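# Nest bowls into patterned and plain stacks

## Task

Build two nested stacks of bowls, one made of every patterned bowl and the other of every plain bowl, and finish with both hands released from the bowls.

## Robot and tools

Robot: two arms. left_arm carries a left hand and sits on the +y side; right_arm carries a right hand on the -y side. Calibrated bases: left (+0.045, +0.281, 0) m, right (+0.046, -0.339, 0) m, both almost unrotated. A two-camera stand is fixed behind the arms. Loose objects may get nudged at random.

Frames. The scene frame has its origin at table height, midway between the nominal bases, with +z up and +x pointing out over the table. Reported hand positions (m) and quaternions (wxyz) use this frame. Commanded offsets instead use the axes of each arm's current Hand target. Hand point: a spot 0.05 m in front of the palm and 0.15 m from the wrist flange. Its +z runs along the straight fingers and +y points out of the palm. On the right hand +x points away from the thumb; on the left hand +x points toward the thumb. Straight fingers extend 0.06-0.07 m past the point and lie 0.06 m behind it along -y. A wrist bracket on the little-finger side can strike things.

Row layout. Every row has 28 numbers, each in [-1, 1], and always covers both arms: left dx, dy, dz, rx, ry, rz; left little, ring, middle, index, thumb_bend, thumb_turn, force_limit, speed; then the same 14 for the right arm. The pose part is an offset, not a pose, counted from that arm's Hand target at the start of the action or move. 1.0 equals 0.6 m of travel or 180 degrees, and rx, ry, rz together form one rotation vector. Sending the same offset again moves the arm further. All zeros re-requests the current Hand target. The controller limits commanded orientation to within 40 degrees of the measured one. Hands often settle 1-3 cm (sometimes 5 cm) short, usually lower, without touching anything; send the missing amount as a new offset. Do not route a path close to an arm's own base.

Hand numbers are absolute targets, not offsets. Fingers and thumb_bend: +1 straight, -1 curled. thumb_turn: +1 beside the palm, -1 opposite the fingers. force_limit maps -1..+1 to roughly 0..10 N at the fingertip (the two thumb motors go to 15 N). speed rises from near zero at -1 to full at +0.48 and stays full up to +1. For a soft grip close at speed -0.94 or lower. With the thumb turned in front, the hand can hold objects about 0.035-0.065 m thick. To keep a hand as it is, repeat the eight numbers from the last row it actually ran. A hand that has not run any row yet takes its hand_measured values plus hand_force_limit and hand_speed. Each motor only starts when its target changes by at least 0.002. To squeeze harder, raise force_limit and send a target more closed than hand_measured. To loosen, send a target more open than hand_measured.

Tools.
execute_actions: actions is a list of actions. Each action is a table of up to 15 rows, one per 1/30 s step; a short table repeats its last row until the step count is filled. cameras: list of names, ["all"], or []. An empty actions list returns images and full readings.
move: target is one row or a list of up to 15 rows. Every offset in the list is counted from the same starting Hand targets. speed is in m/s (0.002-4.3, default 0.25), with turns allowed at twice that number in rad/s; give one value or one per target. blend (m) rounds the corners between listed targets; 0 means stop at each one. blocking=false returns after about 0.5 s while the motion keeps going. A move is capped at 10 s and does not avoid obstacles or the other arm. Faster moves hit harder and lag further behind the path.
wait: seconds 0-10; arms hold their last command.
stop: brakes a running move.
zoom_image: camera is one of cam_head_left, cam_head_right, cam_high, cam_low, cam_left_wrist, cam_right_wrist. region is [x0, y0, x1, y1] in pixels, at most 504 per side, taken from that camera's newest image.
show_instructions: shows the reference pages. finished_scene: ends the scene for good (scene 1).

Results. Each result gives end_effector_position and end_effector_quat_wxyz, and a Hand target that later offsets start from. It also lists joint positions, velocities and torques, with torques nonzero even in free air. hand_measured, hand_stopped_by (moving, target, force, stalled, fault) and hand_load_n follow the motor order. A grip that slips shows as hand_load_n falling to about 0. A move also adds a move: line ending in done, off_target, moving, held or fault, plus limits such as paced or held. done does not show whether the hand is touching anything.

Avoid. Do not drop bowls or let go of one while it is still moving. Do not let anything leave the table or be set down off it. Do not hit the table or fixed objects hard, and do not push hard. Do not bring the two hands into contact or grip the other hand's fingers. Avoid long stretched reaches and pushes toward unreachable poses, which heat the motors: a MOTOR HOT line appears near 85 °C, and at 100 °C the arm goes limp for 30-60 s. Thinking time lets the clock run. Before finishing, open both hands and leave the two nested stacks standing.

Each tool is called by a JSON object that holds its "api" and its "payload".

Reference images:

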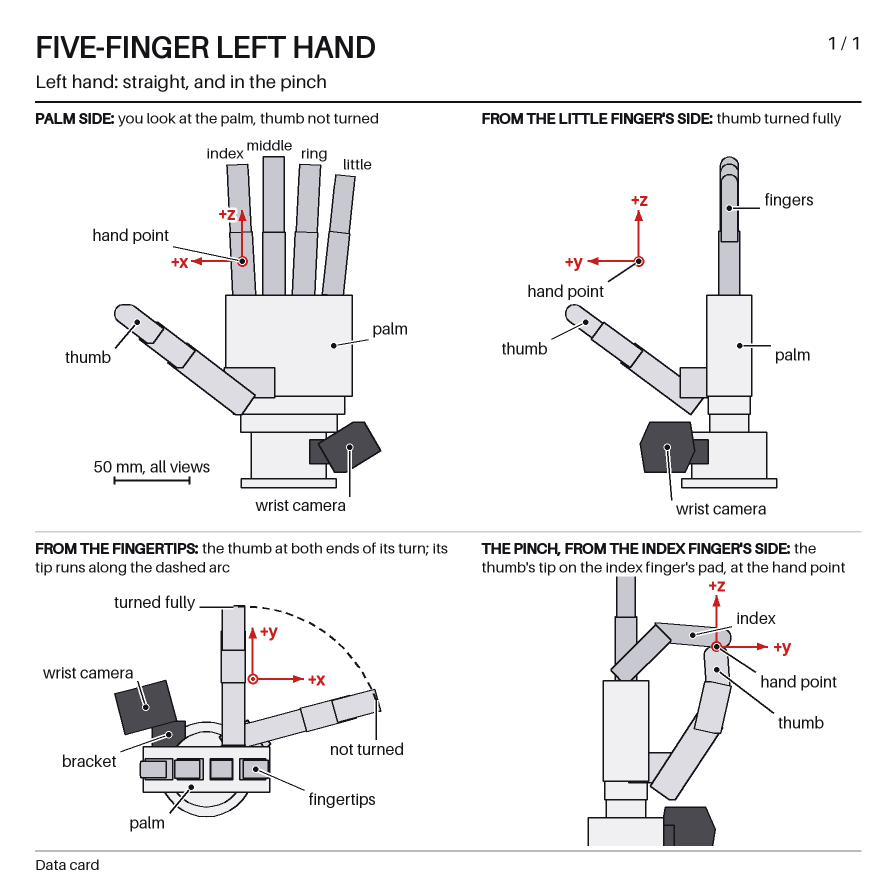

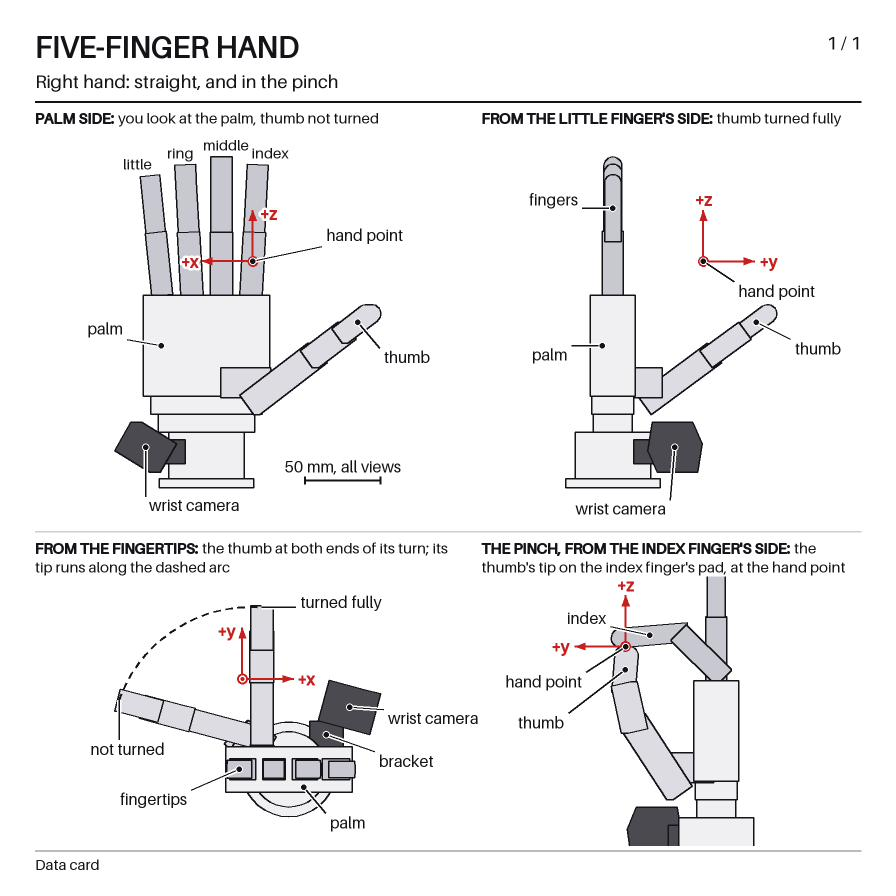

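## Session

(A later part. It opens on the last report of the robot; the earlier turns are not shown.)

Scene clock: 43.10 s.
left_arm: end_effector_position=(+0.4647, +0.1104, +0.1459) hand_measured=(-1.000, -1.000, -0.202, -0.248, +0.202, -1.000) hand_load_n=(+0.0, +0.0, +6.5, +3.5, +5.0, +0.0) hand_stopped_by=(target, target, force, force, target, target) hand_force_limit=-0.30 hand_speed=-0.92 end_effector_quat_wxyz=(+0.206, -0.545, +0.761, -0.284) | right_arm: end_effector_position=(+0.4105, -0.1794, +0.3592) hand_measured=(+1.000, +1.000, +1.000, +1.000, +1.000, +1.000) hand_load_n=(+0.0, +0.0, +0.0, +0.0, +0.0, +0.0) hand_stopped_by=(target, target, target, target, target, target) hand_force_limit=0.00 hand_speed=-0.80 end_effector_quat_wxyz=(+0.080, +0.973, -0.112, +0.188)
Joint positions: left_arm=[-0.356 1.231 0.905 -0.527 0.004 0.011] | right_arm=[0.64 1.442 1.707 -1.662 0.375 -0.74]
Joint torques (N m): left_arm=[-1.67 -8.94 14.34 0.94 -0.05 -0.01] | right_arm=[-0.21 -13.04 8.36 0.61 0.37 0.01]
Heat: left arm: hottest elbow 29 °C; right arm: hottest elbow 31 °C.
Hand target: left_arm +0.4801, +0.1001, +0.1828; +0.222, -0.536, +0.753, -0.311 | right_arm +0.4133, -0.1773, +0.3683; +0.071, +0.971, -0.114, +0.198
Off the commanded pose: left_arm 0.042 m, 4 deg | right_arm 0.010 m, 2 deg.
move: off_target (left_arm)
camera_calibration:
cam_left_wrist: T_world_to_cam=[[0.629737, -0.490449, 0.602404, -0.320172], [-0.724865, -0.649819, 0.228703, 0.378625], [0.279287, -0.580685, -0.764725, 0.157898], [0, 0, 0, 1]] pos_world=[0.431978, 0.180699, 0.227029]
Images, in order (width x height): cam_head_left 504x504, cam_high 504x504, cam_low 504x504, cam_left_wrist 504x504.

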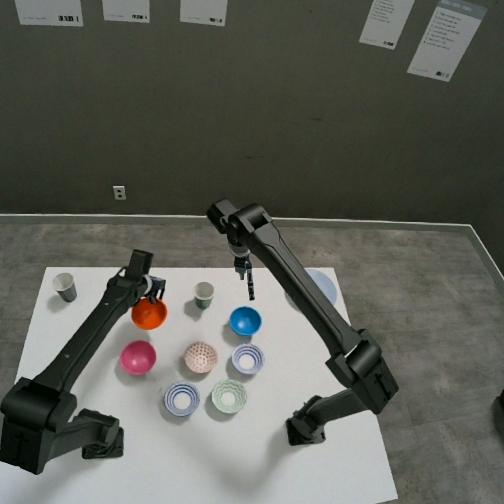

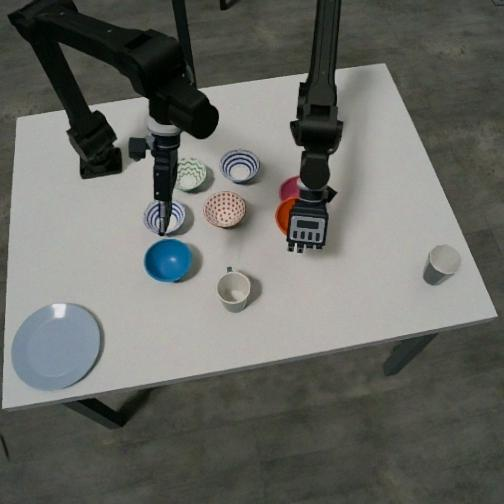

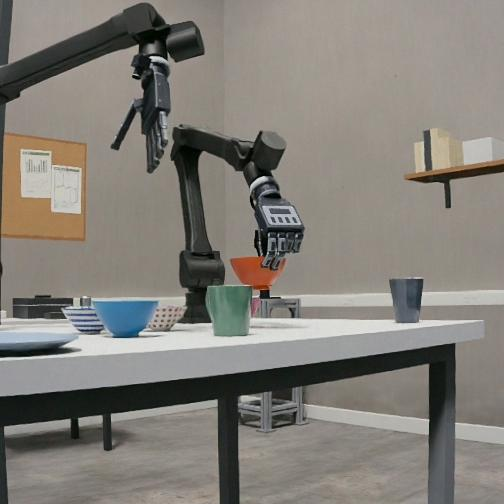

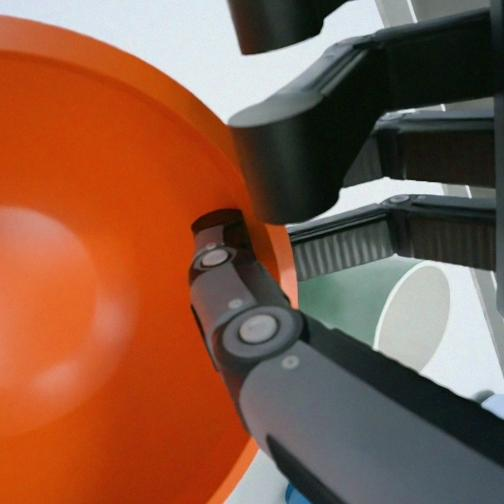

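{"api": "move", "payload": {"target": [0.0020, 0.1236, -0.1707, 0, 0, 0, -1, -1, -0.6, -0.7, 0.2, -1, -0.3, -0.92, 0,0,0,0,0,0, 1,1,1,1,1,1, 0, -0.8], "speed": 0.08, "cameras": ["all"]}}

Scene clock: 46.50 s.
left_arm: end_effector_position=(+0.3671, +0.1424, +0.1999) hand_measured=(-1.000, -1.000, -0.202, -0.248, +0.202, -1.000) hand_load_n=(+0.0, +0.0, +6.5, +3.5, +5.0, +0.0) hand_stopped_by=(target, target, force, force, target, target) hand_force_limit=-0.30 hand_speed=-0.92 end_effector_quat_wxyz=(+0.223, -0.538, +0.752, -0.308) | right_arm: end_effector_position=(+0.4105, -0.1794, +0.3592) hand_measured=(+1.000, +1.000, +1.000, +1.000, +1.000, +1.000) hand_load_n=(+0.0, +0.0, +0.0, +0.0, -0.5, +0.0) hand_stopped_by=(target, target, target, target, target, target) hand_force_limit=0.00 hand_speed=-0.80 end_effector_quat_wxyz=(+0.080, +0.973, -0.112, +0.188)
Joint positions: left_arm=[-0.356 0.849 0.779 -0.72 0.004 0.011] | right_arm=[0.64 1.442 1.707 -1.662 0.375 -0.74]
Joint torques (N m): left_arm=[-1.55 -3.9 9.43 1.16 -0.11 -0.03] | right_arm=[-0.21 -13.04 8.38 0.59 0.38 0.01]
Heat: left arm: hottest elbow 29 °C; right arm: hottest elbow 31 °C.
Hand target: left_arm +0.3617, +0.1397, +0.2029; +0.222, -0.536, +0.753, -0.311 | right_arm +0.4133, -0.1773, +0.3683; +0.071, +0.971, -0.114, +0.198
Off the commanded pose: left_arm 0.007 m, 0 deg | right_arm 0.010 m, 2 deg.
move: done
camera_calibration:
cam_left_wrist: T_world_to_cam=[[0.592151, -0.478139, 0.648645, -0.27267], [-0.73765, -0.645662, 0.197465, 0.326558], [0.32439, -0.595402, -0.735029, 0.22459], [0, 0, 0, 1]] pos_world=[0.329493, 0.214194, 0.277462]

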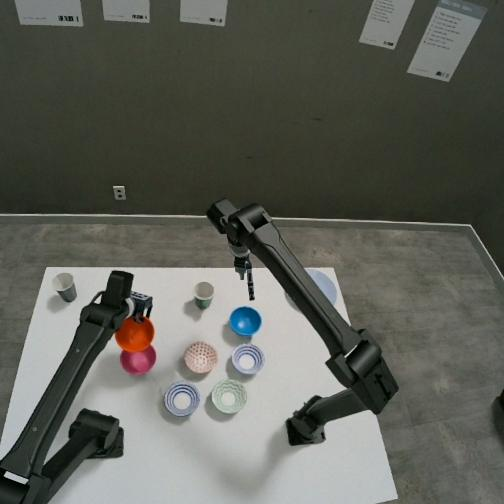

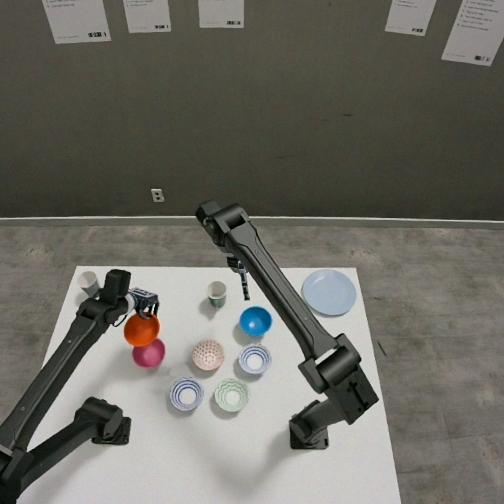

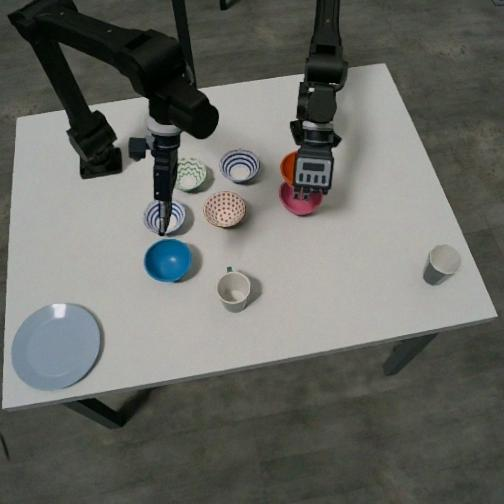

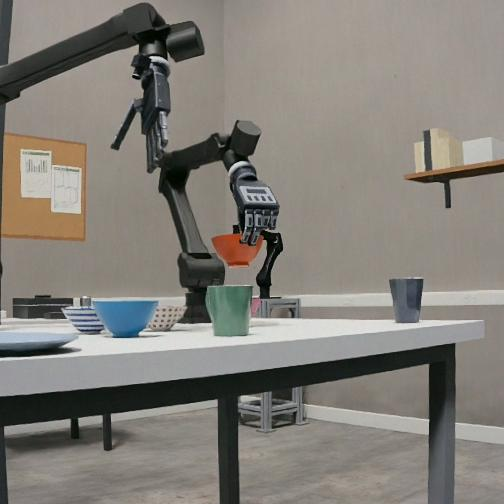

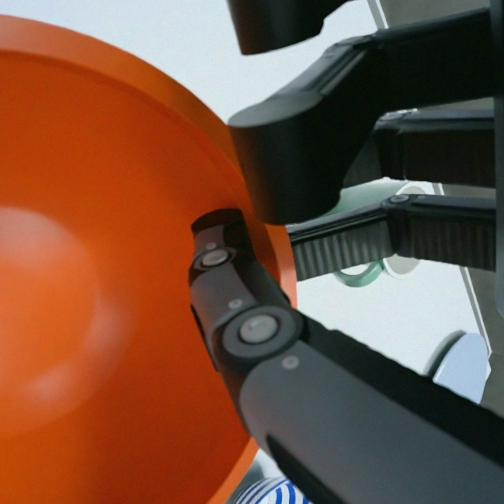

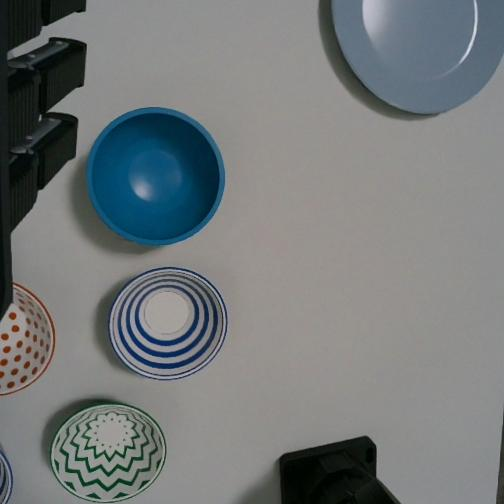

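{"api": "zoom_image", "payload": {"camera": "cam_head_right", "region": [90, 280, 230, 420]}}

{"api": "zoom_image", "payload": {"camera": "cam_high", "region": [220, 110, 360, 250]}}

{"api": "zoom_image", "payload": {"camera": "cam_head_left", "region": [70, 290, 210, 430]}}

Scaled by 3.600 from the camera's 504x504 image, which has a finer 720x720 frame.

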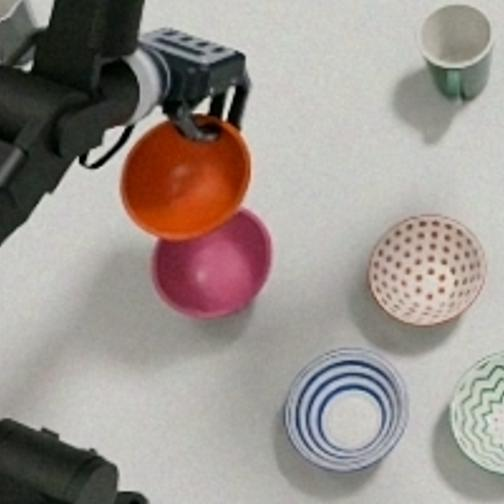

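Scaled by 3.600 from the camera's 504x504 image, which has a finer 720x720 frame.

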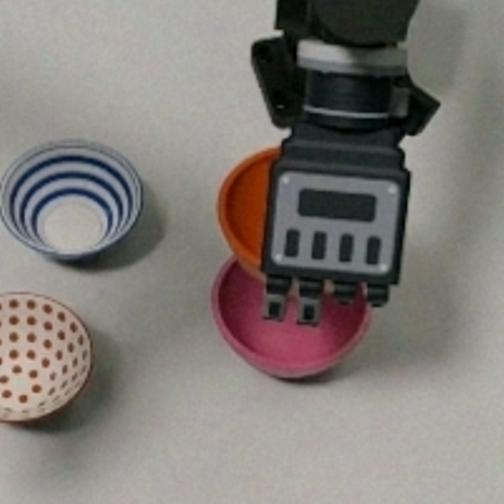

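Scaled by 3.600 from the camera's 504x504 image, which has a finer 720x720 frame.

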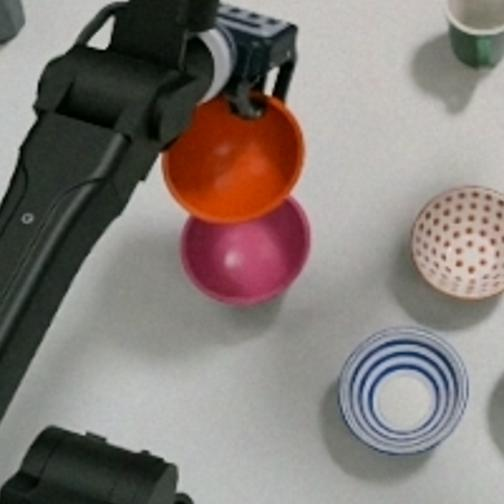

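{"api": "move", "payload": {"target": [0.0003, 0.1038, 0.0562, 0, 0, 0, -1, -1, -0.6, -0.7, 0.2, -1, -0.3, -0.92, 0,0,0,0,0,0, 1,1,1,1,1,1, 0, -0.8], "speed": 0.08, "cameras": ["cam_head_left", "cam_head_right", "cam_high", "cam_low"]}}

{"api": "zoom_image", "payload": {"camera": "cam_head_right", "region": [90, 280, 230, 420]}}

{"api": "zoom_image", "payload": {"camera": "cam_head_left", "region": [70, 290, 210, 430]}}

{"api": "zoom_image", "payload": {"camera": "cam_high", "region": [220, 110, 360, 250]}}

Scene clock: 50.97 s.
left_arm: end_effector_position=(+0.3393, +0.1514, +0.1273) hand_measured=(-1.000, -1.000, -0.202, -0.248, +0.202, -1.000) hand_load_n=(+0.0, +0.0, +6.5, +3.5, +5.5, +0.0) hand_stopped_by=(target, target, force, force, target, target) hand_force_limit=-0.30 hand_speed=-0.92 end_effector_quat_wxyz=(+0.214, -0.542, +0.757, -0.295) | right_arm: end_effector_position=(+0.4105, -0.1794, +0.3592) hand_measured=(+1.000, +1.000, +1.000, +1.000, +1.000, +1.000) hand_load_n=(+0.0, +0.0, +0.0, +0.0, +0.0, +0.0) hand_stopped_by=(target, target, target, target, target, target) hand_force_limit=0.00 hand_speed=-0.80 end_effector_quat_wxyz=(+0.080, +0.973, -0.112, +0.188)
Joint positions: left_arm=[-0.356 0.812 0.583 -0.595 0.004 0.011] | right_arm=[0.64 1.442 1.707 -1.662 0.375 -0.74]
Joint torques (N m): left_arm=[-1.79 -3.31 9.26 2.33 -0.11 -0.02] | right_arm=[-0.15 -13.16 8.35 0.59 0.37 0.01]
Heat: left arm: hottest elbow 29 °C; right arm: hottest elbow 31 °C.
Hand target: left_arm +0.3426, +0.1462, +0.1352; +0.222, -0.536, +0.753, -0.311 | right_arm +0.4133, -0.1773, +0.3683; +0.071, +0.971, -0.114, +0.198
Off the commanded pose: left_arm 0.010 m, 2 deg | right_arm 0.010 m, 2 deg.
move: done
Images, in order (width x height): cam_head_left 504x504, cam_head_right 504x504, cam_high 504x504, cam_low 504x504.

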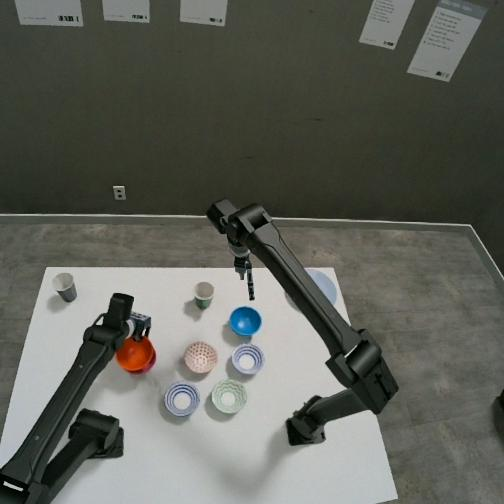

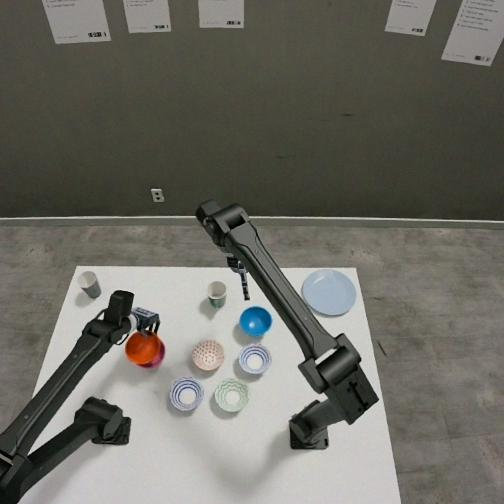

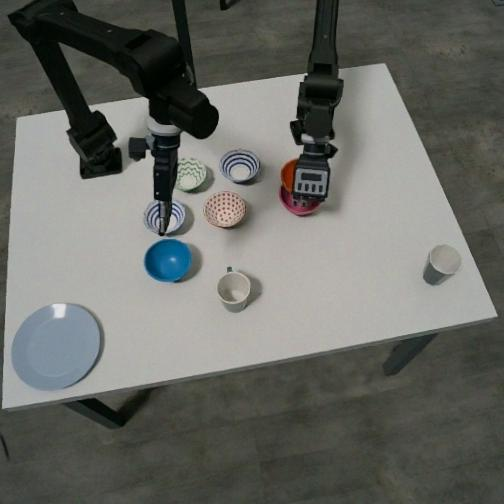

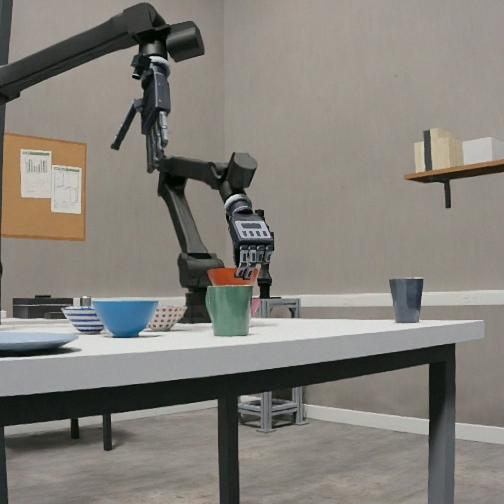

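Scaled by 3.600 from the camera's 504x504 image, which has a finer 720x720 frame.

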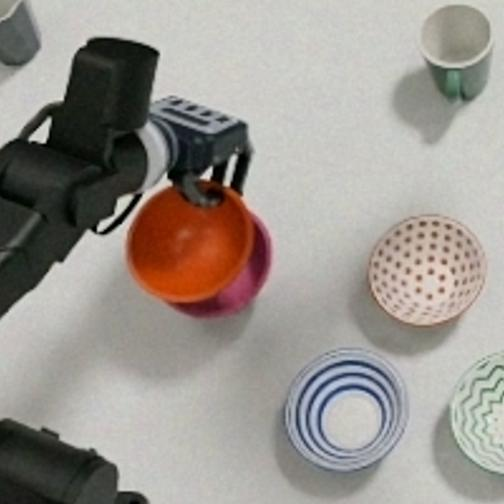

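Scaled by 3.600 from the camera's 504x504 image, which has a finer 720x720 frame.

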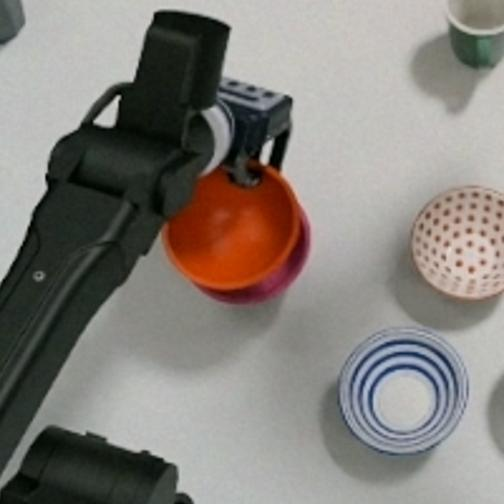

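Scaled by 3.600 from the camera's 504x504 image, which has a finer 720x720 frame.

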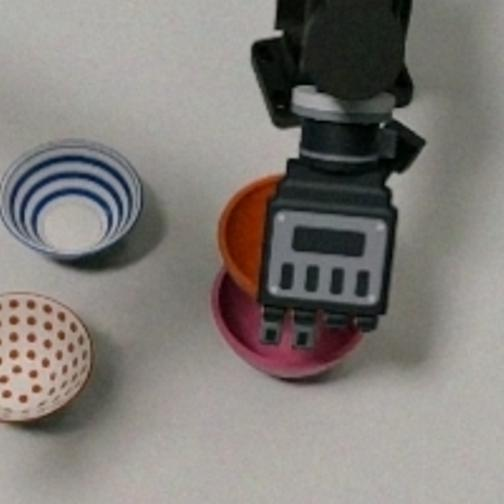

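{"api": "move", "payload": {"target": [0.0022, 0.0333, 0.0473, 0, 0, 0, -1, -1, -0.6, -0.7, 0.2, -1, -0.3, -0.92, 0,0,0,0,0,0, 1,1,1,1,1,1, 0, -0.8], "speed": 0.05, "cameras": ["cam_head_left", "cam_head_right", "cam_low", "cam_left_wrist"]}}

{"api": "zoom_image", "payload": {"camera": "cam_head_right", "region": [90, 280, 230, 420]}}

{"api": "zoom_image", "payload": {"camera": "cam_head_left", "region": [70, 290, 210, 430]}}

{"api": "zoom_image", "payload": {"camera": "cam_low", "region": [190, 220, 310, 340]}}

Scene clock: 53.97 s.
left_arm: end_effector_position=(+0.3447, +0.1488, +0.1014) hand_measured=(-1.000, -1.000, -0.202, -0.248, +0.202, -1.000) hand_load_n=(+0.0, +0.0, +6.5, +3.5, +5.0, +0.0) hand_stopped_by=(target, target, force, force, target, target) hand_force_limit=-0.30 hand_speed=-0.92 end_effector_quat_wxyz=(+0.222, -0.539, +0.753, -0.306) | right_arm: end_effector_position=(+0.4105, -0.1794, +0.3592) hand_measured=(+1.000, +1.000, +1.000, +1.000, +1.000, +1.000) hand_load_n=(+0.0, +0.0, +0.0, +0.0, +0.5, +0.0) hand_stopped_by=(target, target, target, target, target, target) hand_force_limit=0.00 hand_speed=-0.80 end_effector_quat_wxyz=(+0.080, +0.973, -0.112, +0.188)
Joint positions: left_arm=[-0.36 0.842 0.515 -0.469 0.002 0.009] | right_arm=[0.64 1.442 1.707 -1.662 0.375 -0.74]
Joint torques (N m): left_arm=[-1.85 -1.32 9.07 2.37 -0.19 -0.05] | right_arm=[-0.15 -13.04 8.36 0.58 0.37 0]
Heat: left arm: hottest elbow 30 °C; right arm: hottest elbow 31 °C.
Hand target: left_arm +0.3478, +0.1429, +0.1011; +0.222, -0.536, +0.753, -0.312 | right_arm +0.4133, -0.1773, +0.3683; +0.071, +0.971, -0.114, +0.198
Off the commanded pose: left_arm 0.007 m, 1 deg | right_arm 0.010 m, 2 deg.
move: done
camera_calibration:
cam_left_wrist: T_world_to_cam=[[0.595916, -0.479811, 0.643945, -0.193044], [-0.736632, -0.645917, 0.20041, 0.333087], [0.319776, -0.593778, -0.738357, 0.16483], [0, 0, 0, 1]] pos_world=[0.307692, 0.220394, 0.179259]
Images, in order (width x height): cam_head_left 504x504, cam_head_right 504x504, cam_low 504x504, cam_left_wrist 504x504.

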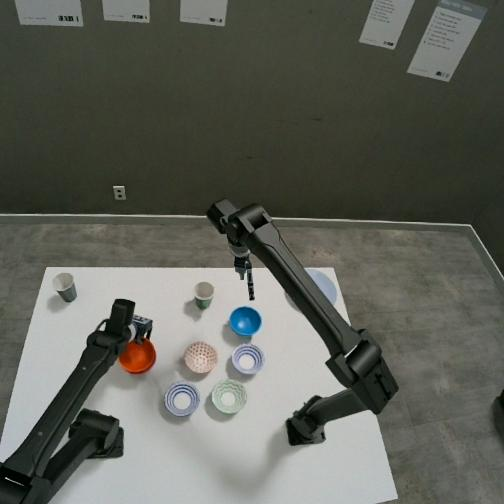

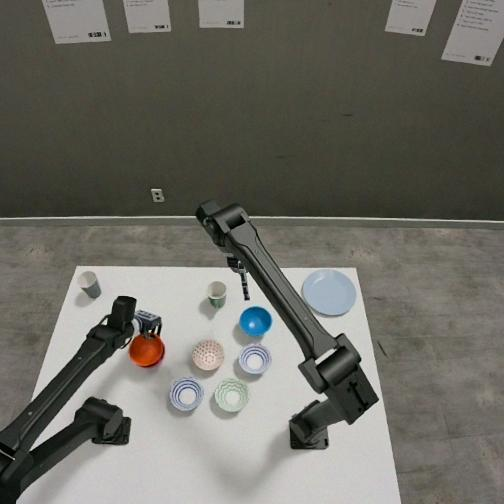

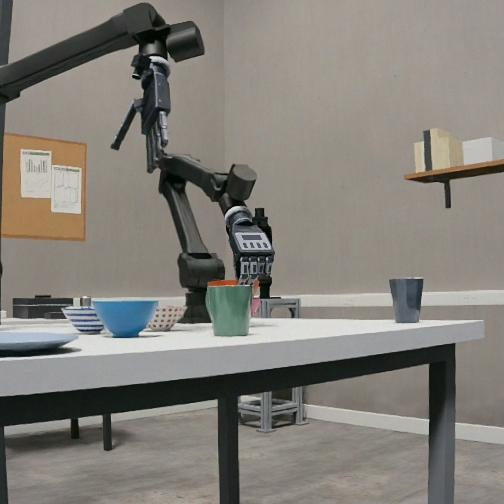

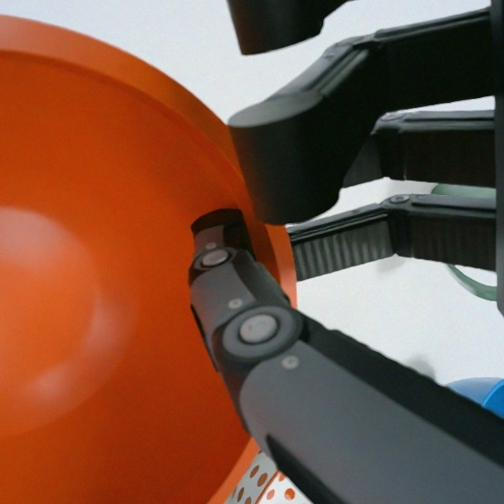

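Scaled by 3.600 from the camera's 504x504 image, which has a finer 720x720 frame.

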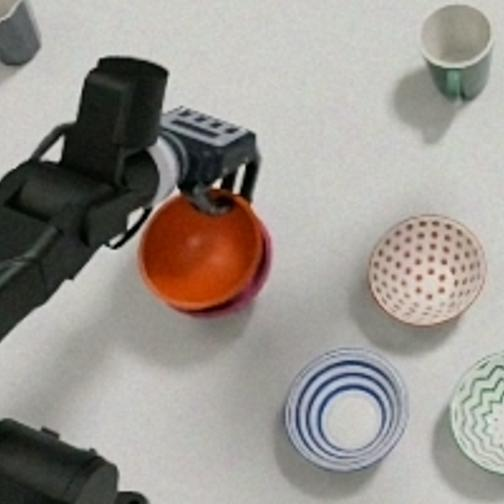

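Scaled by 3.600 from the camera's 504x504 image, which has a finer 720x720 frame.

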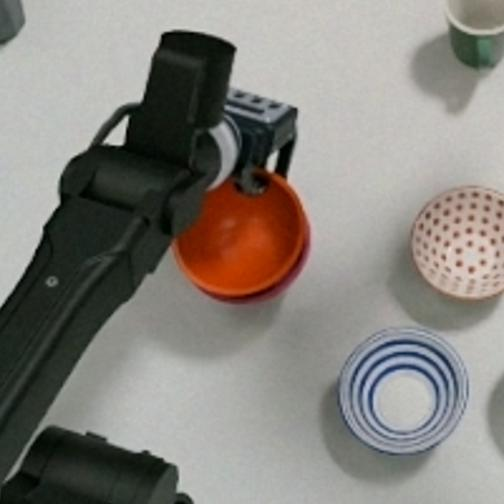

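Scaled by 4.200 from the camera's 504x504 image, which has a finer 720x720 frame.

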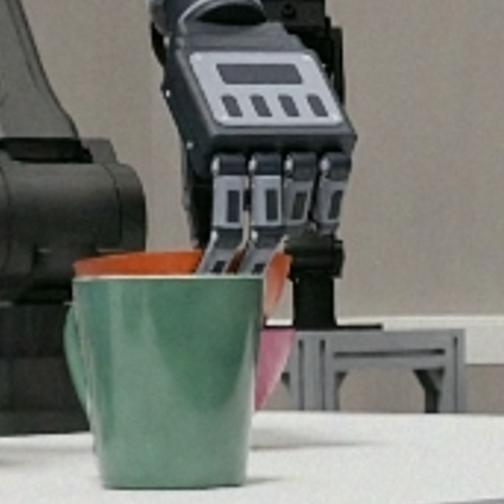

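{"api": "move", "payload": {"target": [-0.0017, 0.0145, 0.0212, 0, 0, 0, -1, -1, -0.6, -0.7, 0.2, -1, -0.3, -0.92, 0,0,0,0,0,0, 1,1,1,1,1,1, 0, -0.8], "speed": 0.05, "cameras": ["cam_head_left", "cam_head_right", "cam_low", "cam_left_wrist"]}}

{"api": "zoom_image", "payload": {"camera": "cam_low", "region": [190, 220, 310, 340]}}

{"api": "zoom_image", "payload": {"camera": "cam_head_right", "region": [90, 280, 230, 420]}}

Scene clock: 55.73 s.
left_arm: end_effector_position=(+0.3481, +0.1477, +0.0873) hand_measured=(-1.000, -1.000, -0.202, -0.248, +0.202, -1.000) hand_load_n=(+0.0, +0.0, +6.0, +3.5, +5.0, +0.5) hand_stopped_by=(target, target, force, force, target, target) hand_force_limit=-0.30 hand_speed=-0.92 end_effector_quat_wxyz=(+0.222, -0.538, +0.753, -0.306) | right_arm: end_effector_position=(+0.4105, -0.1794, +0.3592) hand_measured=(+1.000, +1.000, +1.000, +1.000, +1.000, +1.000) hand_load_n=(+0.0, +0.0, +0.0, +0.0, +0.0, +0.0) hand_stopped_by=(target, target, target, target, target, target) hand_force_limit=0.00 hand_speed=-0.80 end_effector_quat_wxyz=(+0.080, +0.973, -0.112, +0.188)
Joint positions: left_arm=[-0.36 0.874 0.489 -0.409 0.002 0.009] | right_arm=[0.64 1.442 1.707 -1.662 0.375 -0.74]
Joint torques (N m): left_arm=[-1.38 -0.91 8.77 2.37 -0.05 -0.02] | right_arm=[-0.15 -13.1 8.38 0.62 0.37 0]
Heat: left arm: hottest elbow 30 °C; right arm: hottest elbow 31 °C.
Hand target: left_arm +0.3507, +0.1430, +0.0858; +0.222, -0.536, +0.753, -0.311 | right_arm +0.4133, -0.1773, +0.3683; +0.071, +0.971, -0.114, +0.198
Off the commanded pose: left_arm 0.006 m, 1 deg | right_arm 0.010 m, 2 deg.
move: done
camera_calibration:
cam_left_wrist: T_world_to_cam=[[0.594489, -0.479309, 0.645635, -0.186174], [-0.737088, -0.645736, 0.199313, 0.337853], [0.321377, -0.59438, -0.737176, 0.1522], [0, 0, 0, 1]] pos_world=[0.310792, 0.219394, 0.16506]
Images, in order (width x height): cam_head_left 504x504, cam_head_right 504x504, cam_low 504x504, cam_left_wrist 504x504.

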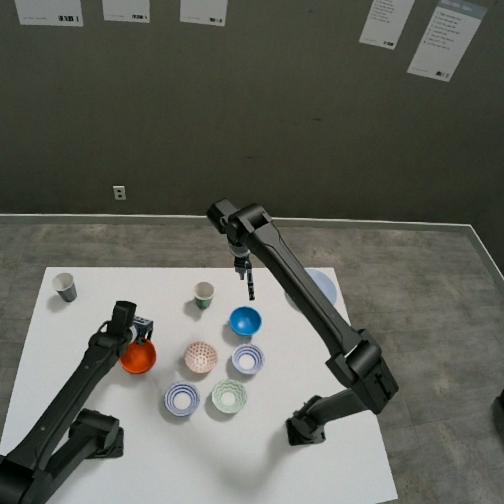

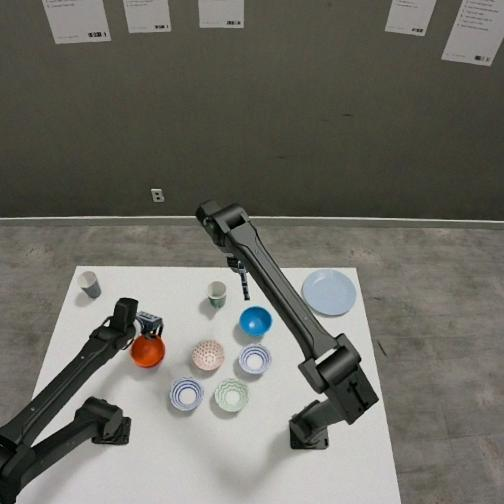

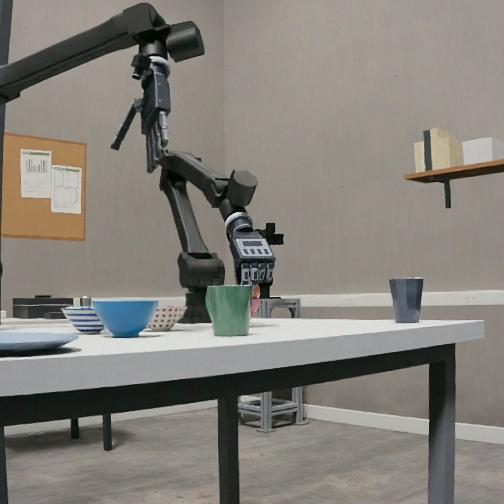

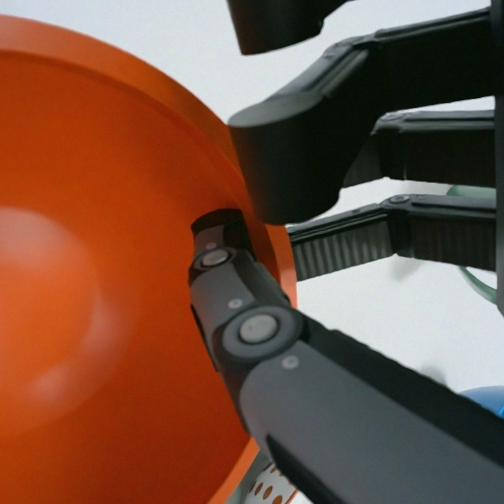

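Scaled by 4.200 from the camera's 504x504 image, which has a finer 720x720 frame.

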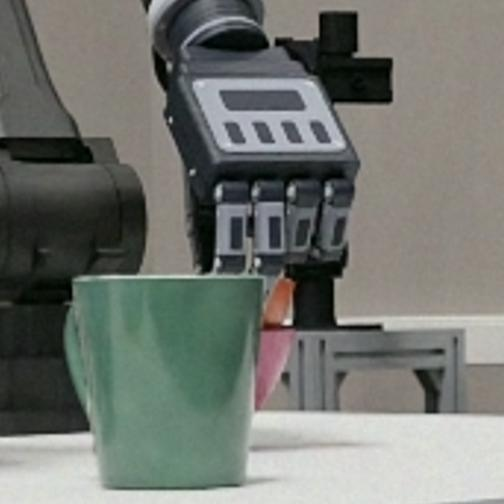

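Scaled by 3.600 from the camera's 504x504 image, which has a finer 720x720 frame.

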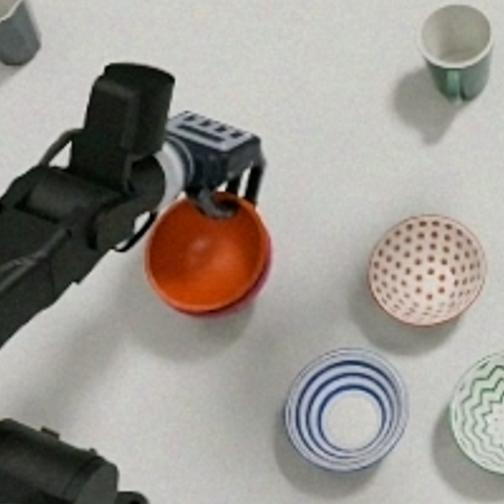

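{"api": "move", "payload": {"target": [0, 0.0065, 0.0065, 0, 0, 0, -1, -1, -0.6, -0.7, 0.2, -1, -0.3, -0.92, 0,0,0,0,0,0, 1,1,1,1,1,1, 0, -0.8], "speed": 0.04}}

Scene clock: 57.80 s.
left_arm: end_effector_position=(+0.3505, +0.1468, +0.0852) hand_measured=(-1.000, -1.000, -0.202, -0.248, +0.202, -1.000) hand_load_n=(+0.0, +0.0, +5.5, +3.5, +4.5, +0.0) hand_stopped_by=(target, target, force, force, target, target) hand_force_limit=-0.30 hand_speed=-0.92 end_effector_quat_wxyz=(+0.225, -0.537, +0.751, -0.311) | right_arm: end_effector_position=(+0.4105, -0.1794, +0.3592) hand_measured=(+1.000, +1.000, +1.000, +1.000, +1.000, +1.000) hand_load_n=(+0.0, +0.0, +0.0, +0.0, -0.5, +0.0) hand_stopped_by=(target, target, target, target, target, target) hand_force_limit=0.00 hand_speed=-0.80 end_effector_quat_wxyz=(+0.080, +0.973, -0.112, +0.188)
Joint positions: left_arm=[-0.36 0.88 0.481 -0.384 0.002 0.009] | right_arm=[0.64 1.442 1.707 -1.662 0.375 -0.74]
Joint torques (N m): left_arm=[-1.49 -1.14 8.32 2.21 -0.06 -0.03] | right_arm=[-0.21 -13.1 8.36 0.59 0.37 0.01]
Heat: left arm: hottest elbow 30 °C; right arm: hottest elbow 31 °C.
Hand target: left_arm +0.3507, +0.1430, +0.0803; +0.222, -0.536, +0.753, -0.311 | right_arm +0.4133, -0.1773, +0.3683; +0.071, +0.971, -0.114, +0.198
Off the commanded pose: left_arm 0.006 m, 0 deg | right_arm 0.010 m, 2 deg.
move: done

{"api": "move", "payload": {"target": [0, 0, 0, 0, 0, 0, -1, -1, 0.4, 0.35, 0.4, -1, -0.3, -0.88, 0,0,0,0,0,0, 1,1,1,1,1,1, 0, -0.8], "speed": 0.04, "cameras": ["cam_head_left", "cam_head_right", "cam_low", "cam_left_wrist"]}}

Scene clock: 60.27 s.
left_arm: end_effector_position=(+0.3502, +0.1470, +0.0841) hand_measured=(-1.000, -1.000, +0.400, +0.350, +0.400, -1.000) hand_load_n=(+0.0, +0.0, +0.0, +0.0, +0.0, +0.0) hand_stopped_by=(target, target, target, target, target, target) hand_force_limit=-0.30 hand_speed=-0.88 end_effector_quat_wxyz=(+0.225, -0.537, +0.751, -0.310) | right_arm: end_effector_position=(+0.4105, -0.1794, +0.3592) hand_measured=(+1.000, +1.000, +1.000, +1.000, +1.000, +1.000) hand_load_n=(+0.0, -0.5, +0.0, +0.0, +0.0, +0.0) hand_stopped_by=(target, target, target, target, target, target) hand_force_limit=0.00 hand_speed=-0.80 end_effector_quat_wxyz=(+0.080, +0.973, -0.112, +0.188)
Joint positions: left_arm=[-0.36 0.882 0.48 -0.382 0.002 0.009] | right_arm=[0.64 1.442 1.707 -1.662 0.375 -0.74]
Joint torques (N m): left_arm=[-1.44 -1.38 8.53 2.13 -0.05 -0.02] | right_arm=[-0.15 -13.04 8.36 0.59 0.37 0]
Motor temperatures (°C): left_arm=[26 26 30 24 23 23] | right_arm=[27 28 32 25 23 23]
Heat: left arm: hottest elbow 30 °C; right arm: hottest elbow 32 °C.
Hand target: left_arm +0.3507, +0.1430, +0.0803; +0.222, -0.536, +0.753, -0.311 | right_arm +0.4133, -0.1773, +0.3683; +0.071, +0.971, -0.114, +0.198
Off the commanded pose: left_arm 0.006 m, 0 deg | right_arm 0.010 m, 2 deg.
move: done
camera_calibration:
cam_left_wrist: T_world_to_cam=[[0.588603, -0.477399, 0.652409, -0.184594], [-0.7389, -0.645111, 0.194576, 0.340567], [0.327985, -0.596592, -0.732464, 0.146356], [0, 0, 0, 1]] pos_world=[0.312294, 0.218893, 0.161365]
Images, in order (width x height): cam_head_left 504x504, cam_head_right 504x504, cam_low 504x504, cam_left_wrist 504x504.

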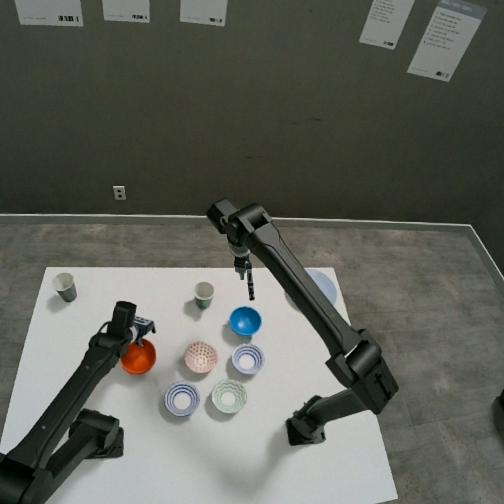

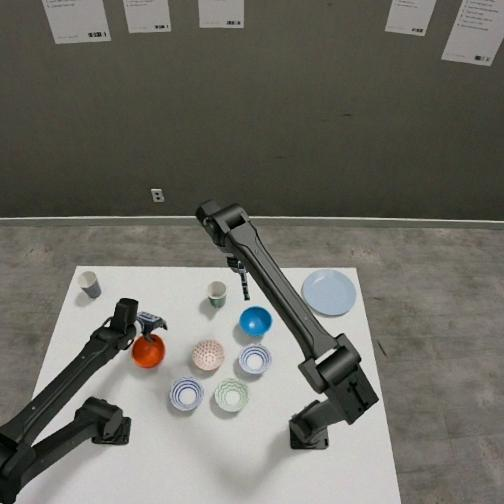

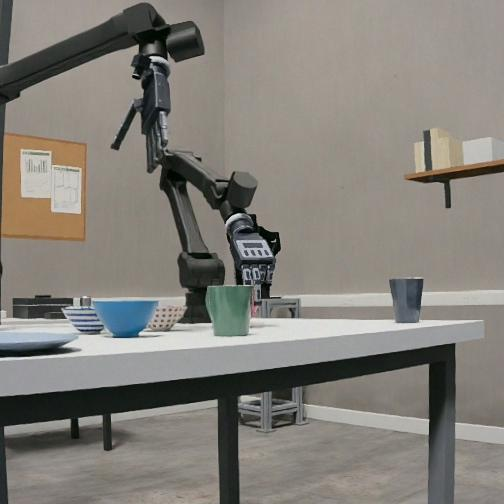

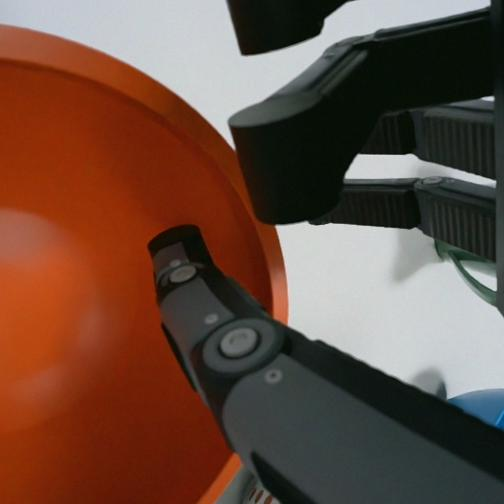

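{"api": "move", "payload": {"target": [[0, -0.1179, -0.1179, 0, 0, 0, -1, -1, 0.4, 0.35, 0.4, -1, -0.3, -0.88, 0,0,0,0,0,0, 1,1,1,1,1,1, 0, -0.8], [-0.2092, -0.04, -0.2663, 0, 0, 0, -1, -1, 0.4, 0.35, 0.4, -1, -0.3, -0.88, -0.2860, -0.0713, 0.2108, 0.2250, -0.0507, 0.2429, -1, -1, 0.5, 0.4, 0.45, -1, 0, -0.4]], "speed": [0.08, 0.15], "cameras": ["all"]}}

Scene clock: 70.57 s.
left_arm: end_effector_position=(+0.2918, +0.2854, +0.1844) hand_measured=(-1.000, -1.000, +0.400, +0.350, +0.400, -1.000) hand_load_n=(+0.0, +0.0, +0.0, +0.0, +0.0, +0.0) hand_stopped_by=(target, target, target, target, target, target) hand_force_limit=-0.30 hand_speed=-0.88 end_effector_quat_wxyz=(+0.199, -0.543, +0.756, -0.308) | right_arm: end_effector_position=(+0.3133, -0.1236, +0.1774) hand_measured=(-1.000, -1.000, +0.500, +0.400, +0.450, -1.000) hand_load_n=(+0.0, +0.0, +0.0, +0.0, +0.0, +0.0) hand_stopped_by=(target, target, target, target, target, target) hand_force_limit=0.00 hand_speed=-0.40 end_effector_quat_wxyz=(-0.338, +0.846, -0.382, +0.156)
Joint positions: left_arm=[0.334 0.663 0.69 -0.998 0.482 0.548] | right_arm=[0.553 0.86 0.733 -0.687 -0.114 -0.128]
Joint torques (N m): left_arm=[0.26 -0.26 14.58 0.84 0.31 0.12] | right_arm=[-1.2 -6.18 7.15 2.22 -0.13 0.12]
Heat: left arm: hottest elbow 31 °C; right arm: hottest elbow 32 °C.
Hand target: left_arm +0.3012, +0.2929, +0.2105; +0.222, -0.536, +0.753, -0.311 | right_arm +0.3168, -0.1261, +0.1804; -0.347, +0.837, -0.391, +0.162
Off the commanded pose: left_arm 0.029 m, 3 deg | right_arm 0.005 m, 2 deg.
move: off_target (left_arm)
camera_calibration:
cam_left_wrist: T_world_to_cam=[[0.613035, -0.468979, 0.635804, -0.155982], [-0.736073, -0.631403, 0.243981, 0.35335], [0.287026, -0.617567, -0.732275, 0.339437], [0, 0, 0, 1]] pos_world=[0.258287, 0.359579, 0.261524]
cam_right_wrist: T_world_to_cam=[[-0.398309, -0.663945, -0.632871, 0.151992], [-0.917014, 0.303925, 0.258292, 0.275986], [0.0208534, 0.683232, -0.729903, 0.32111], [0, 0, 0, 1]] pos_world=[0.306927, -0.202358, 0.259285]

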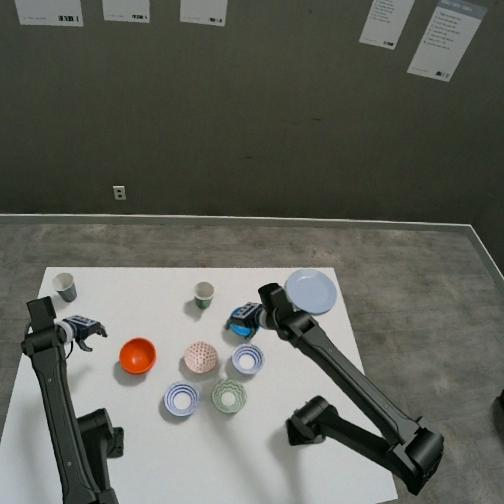

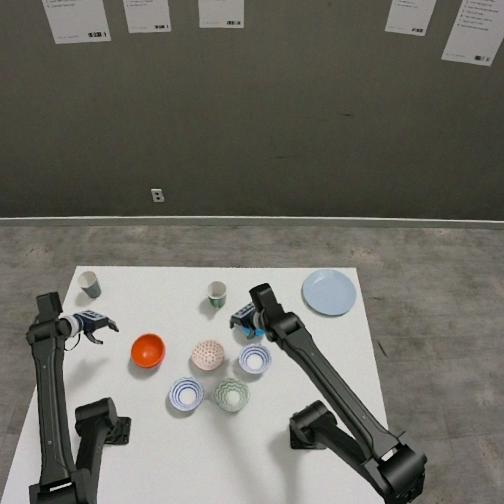

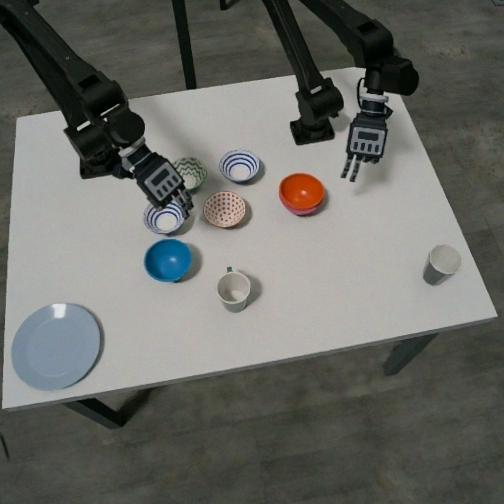

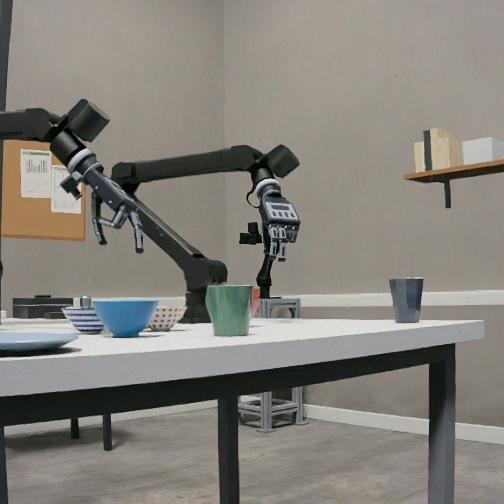

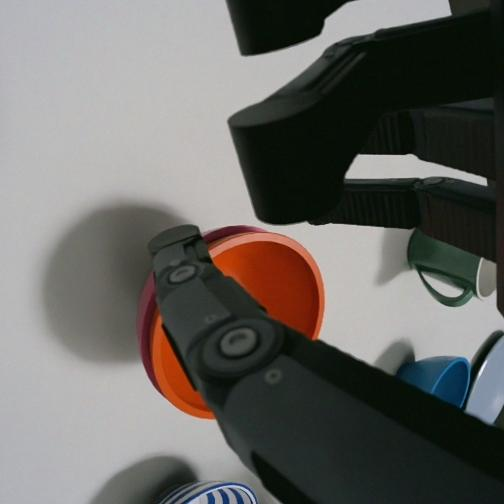

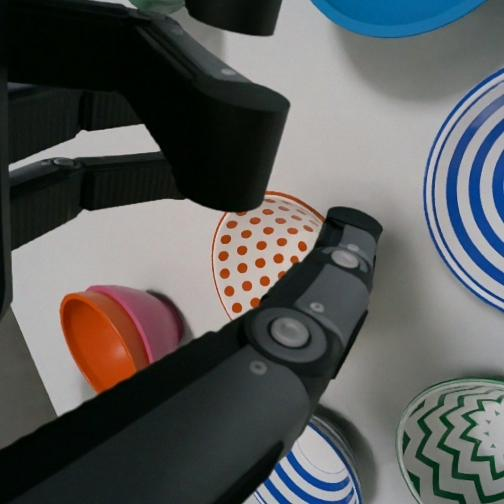

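{"api": "zoom_image", "payload": {"camera": "cam_high", "region": [140, 130, 340, 330]}}

{"api": "zoom_image", "payload": {"camera": "cam_right_wrist", "region": [0, 0, 504, 504]}}

{"api": "zoom_image", "payload": {"camera": "cam_head_right", "region": [100, 280, 300, 480]}}

Scaled by 2.520 from the camera's 504x504 image, which has a finer 720x720 frame.

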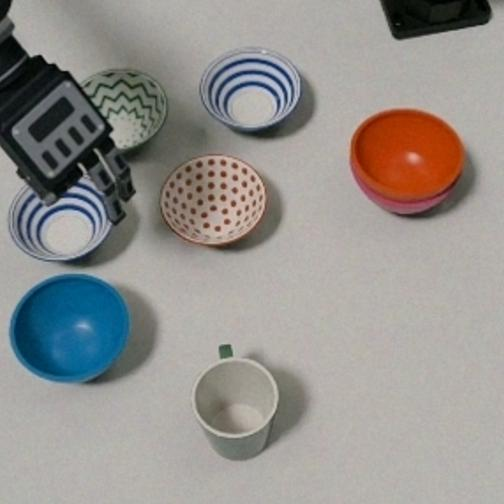

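Scaled by 1.000.

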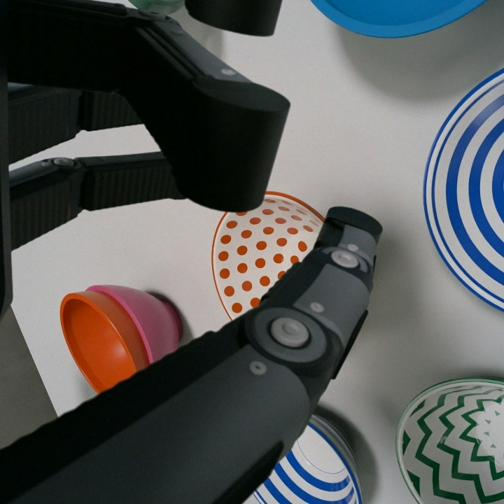

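Scaled by 2.520 from the camera's 504x504 image, which has a finer 720x720 frame.

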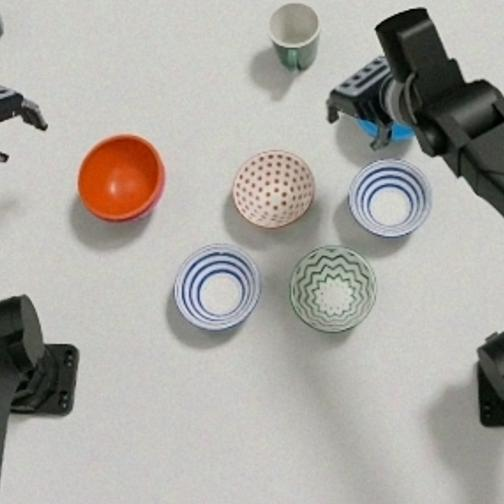

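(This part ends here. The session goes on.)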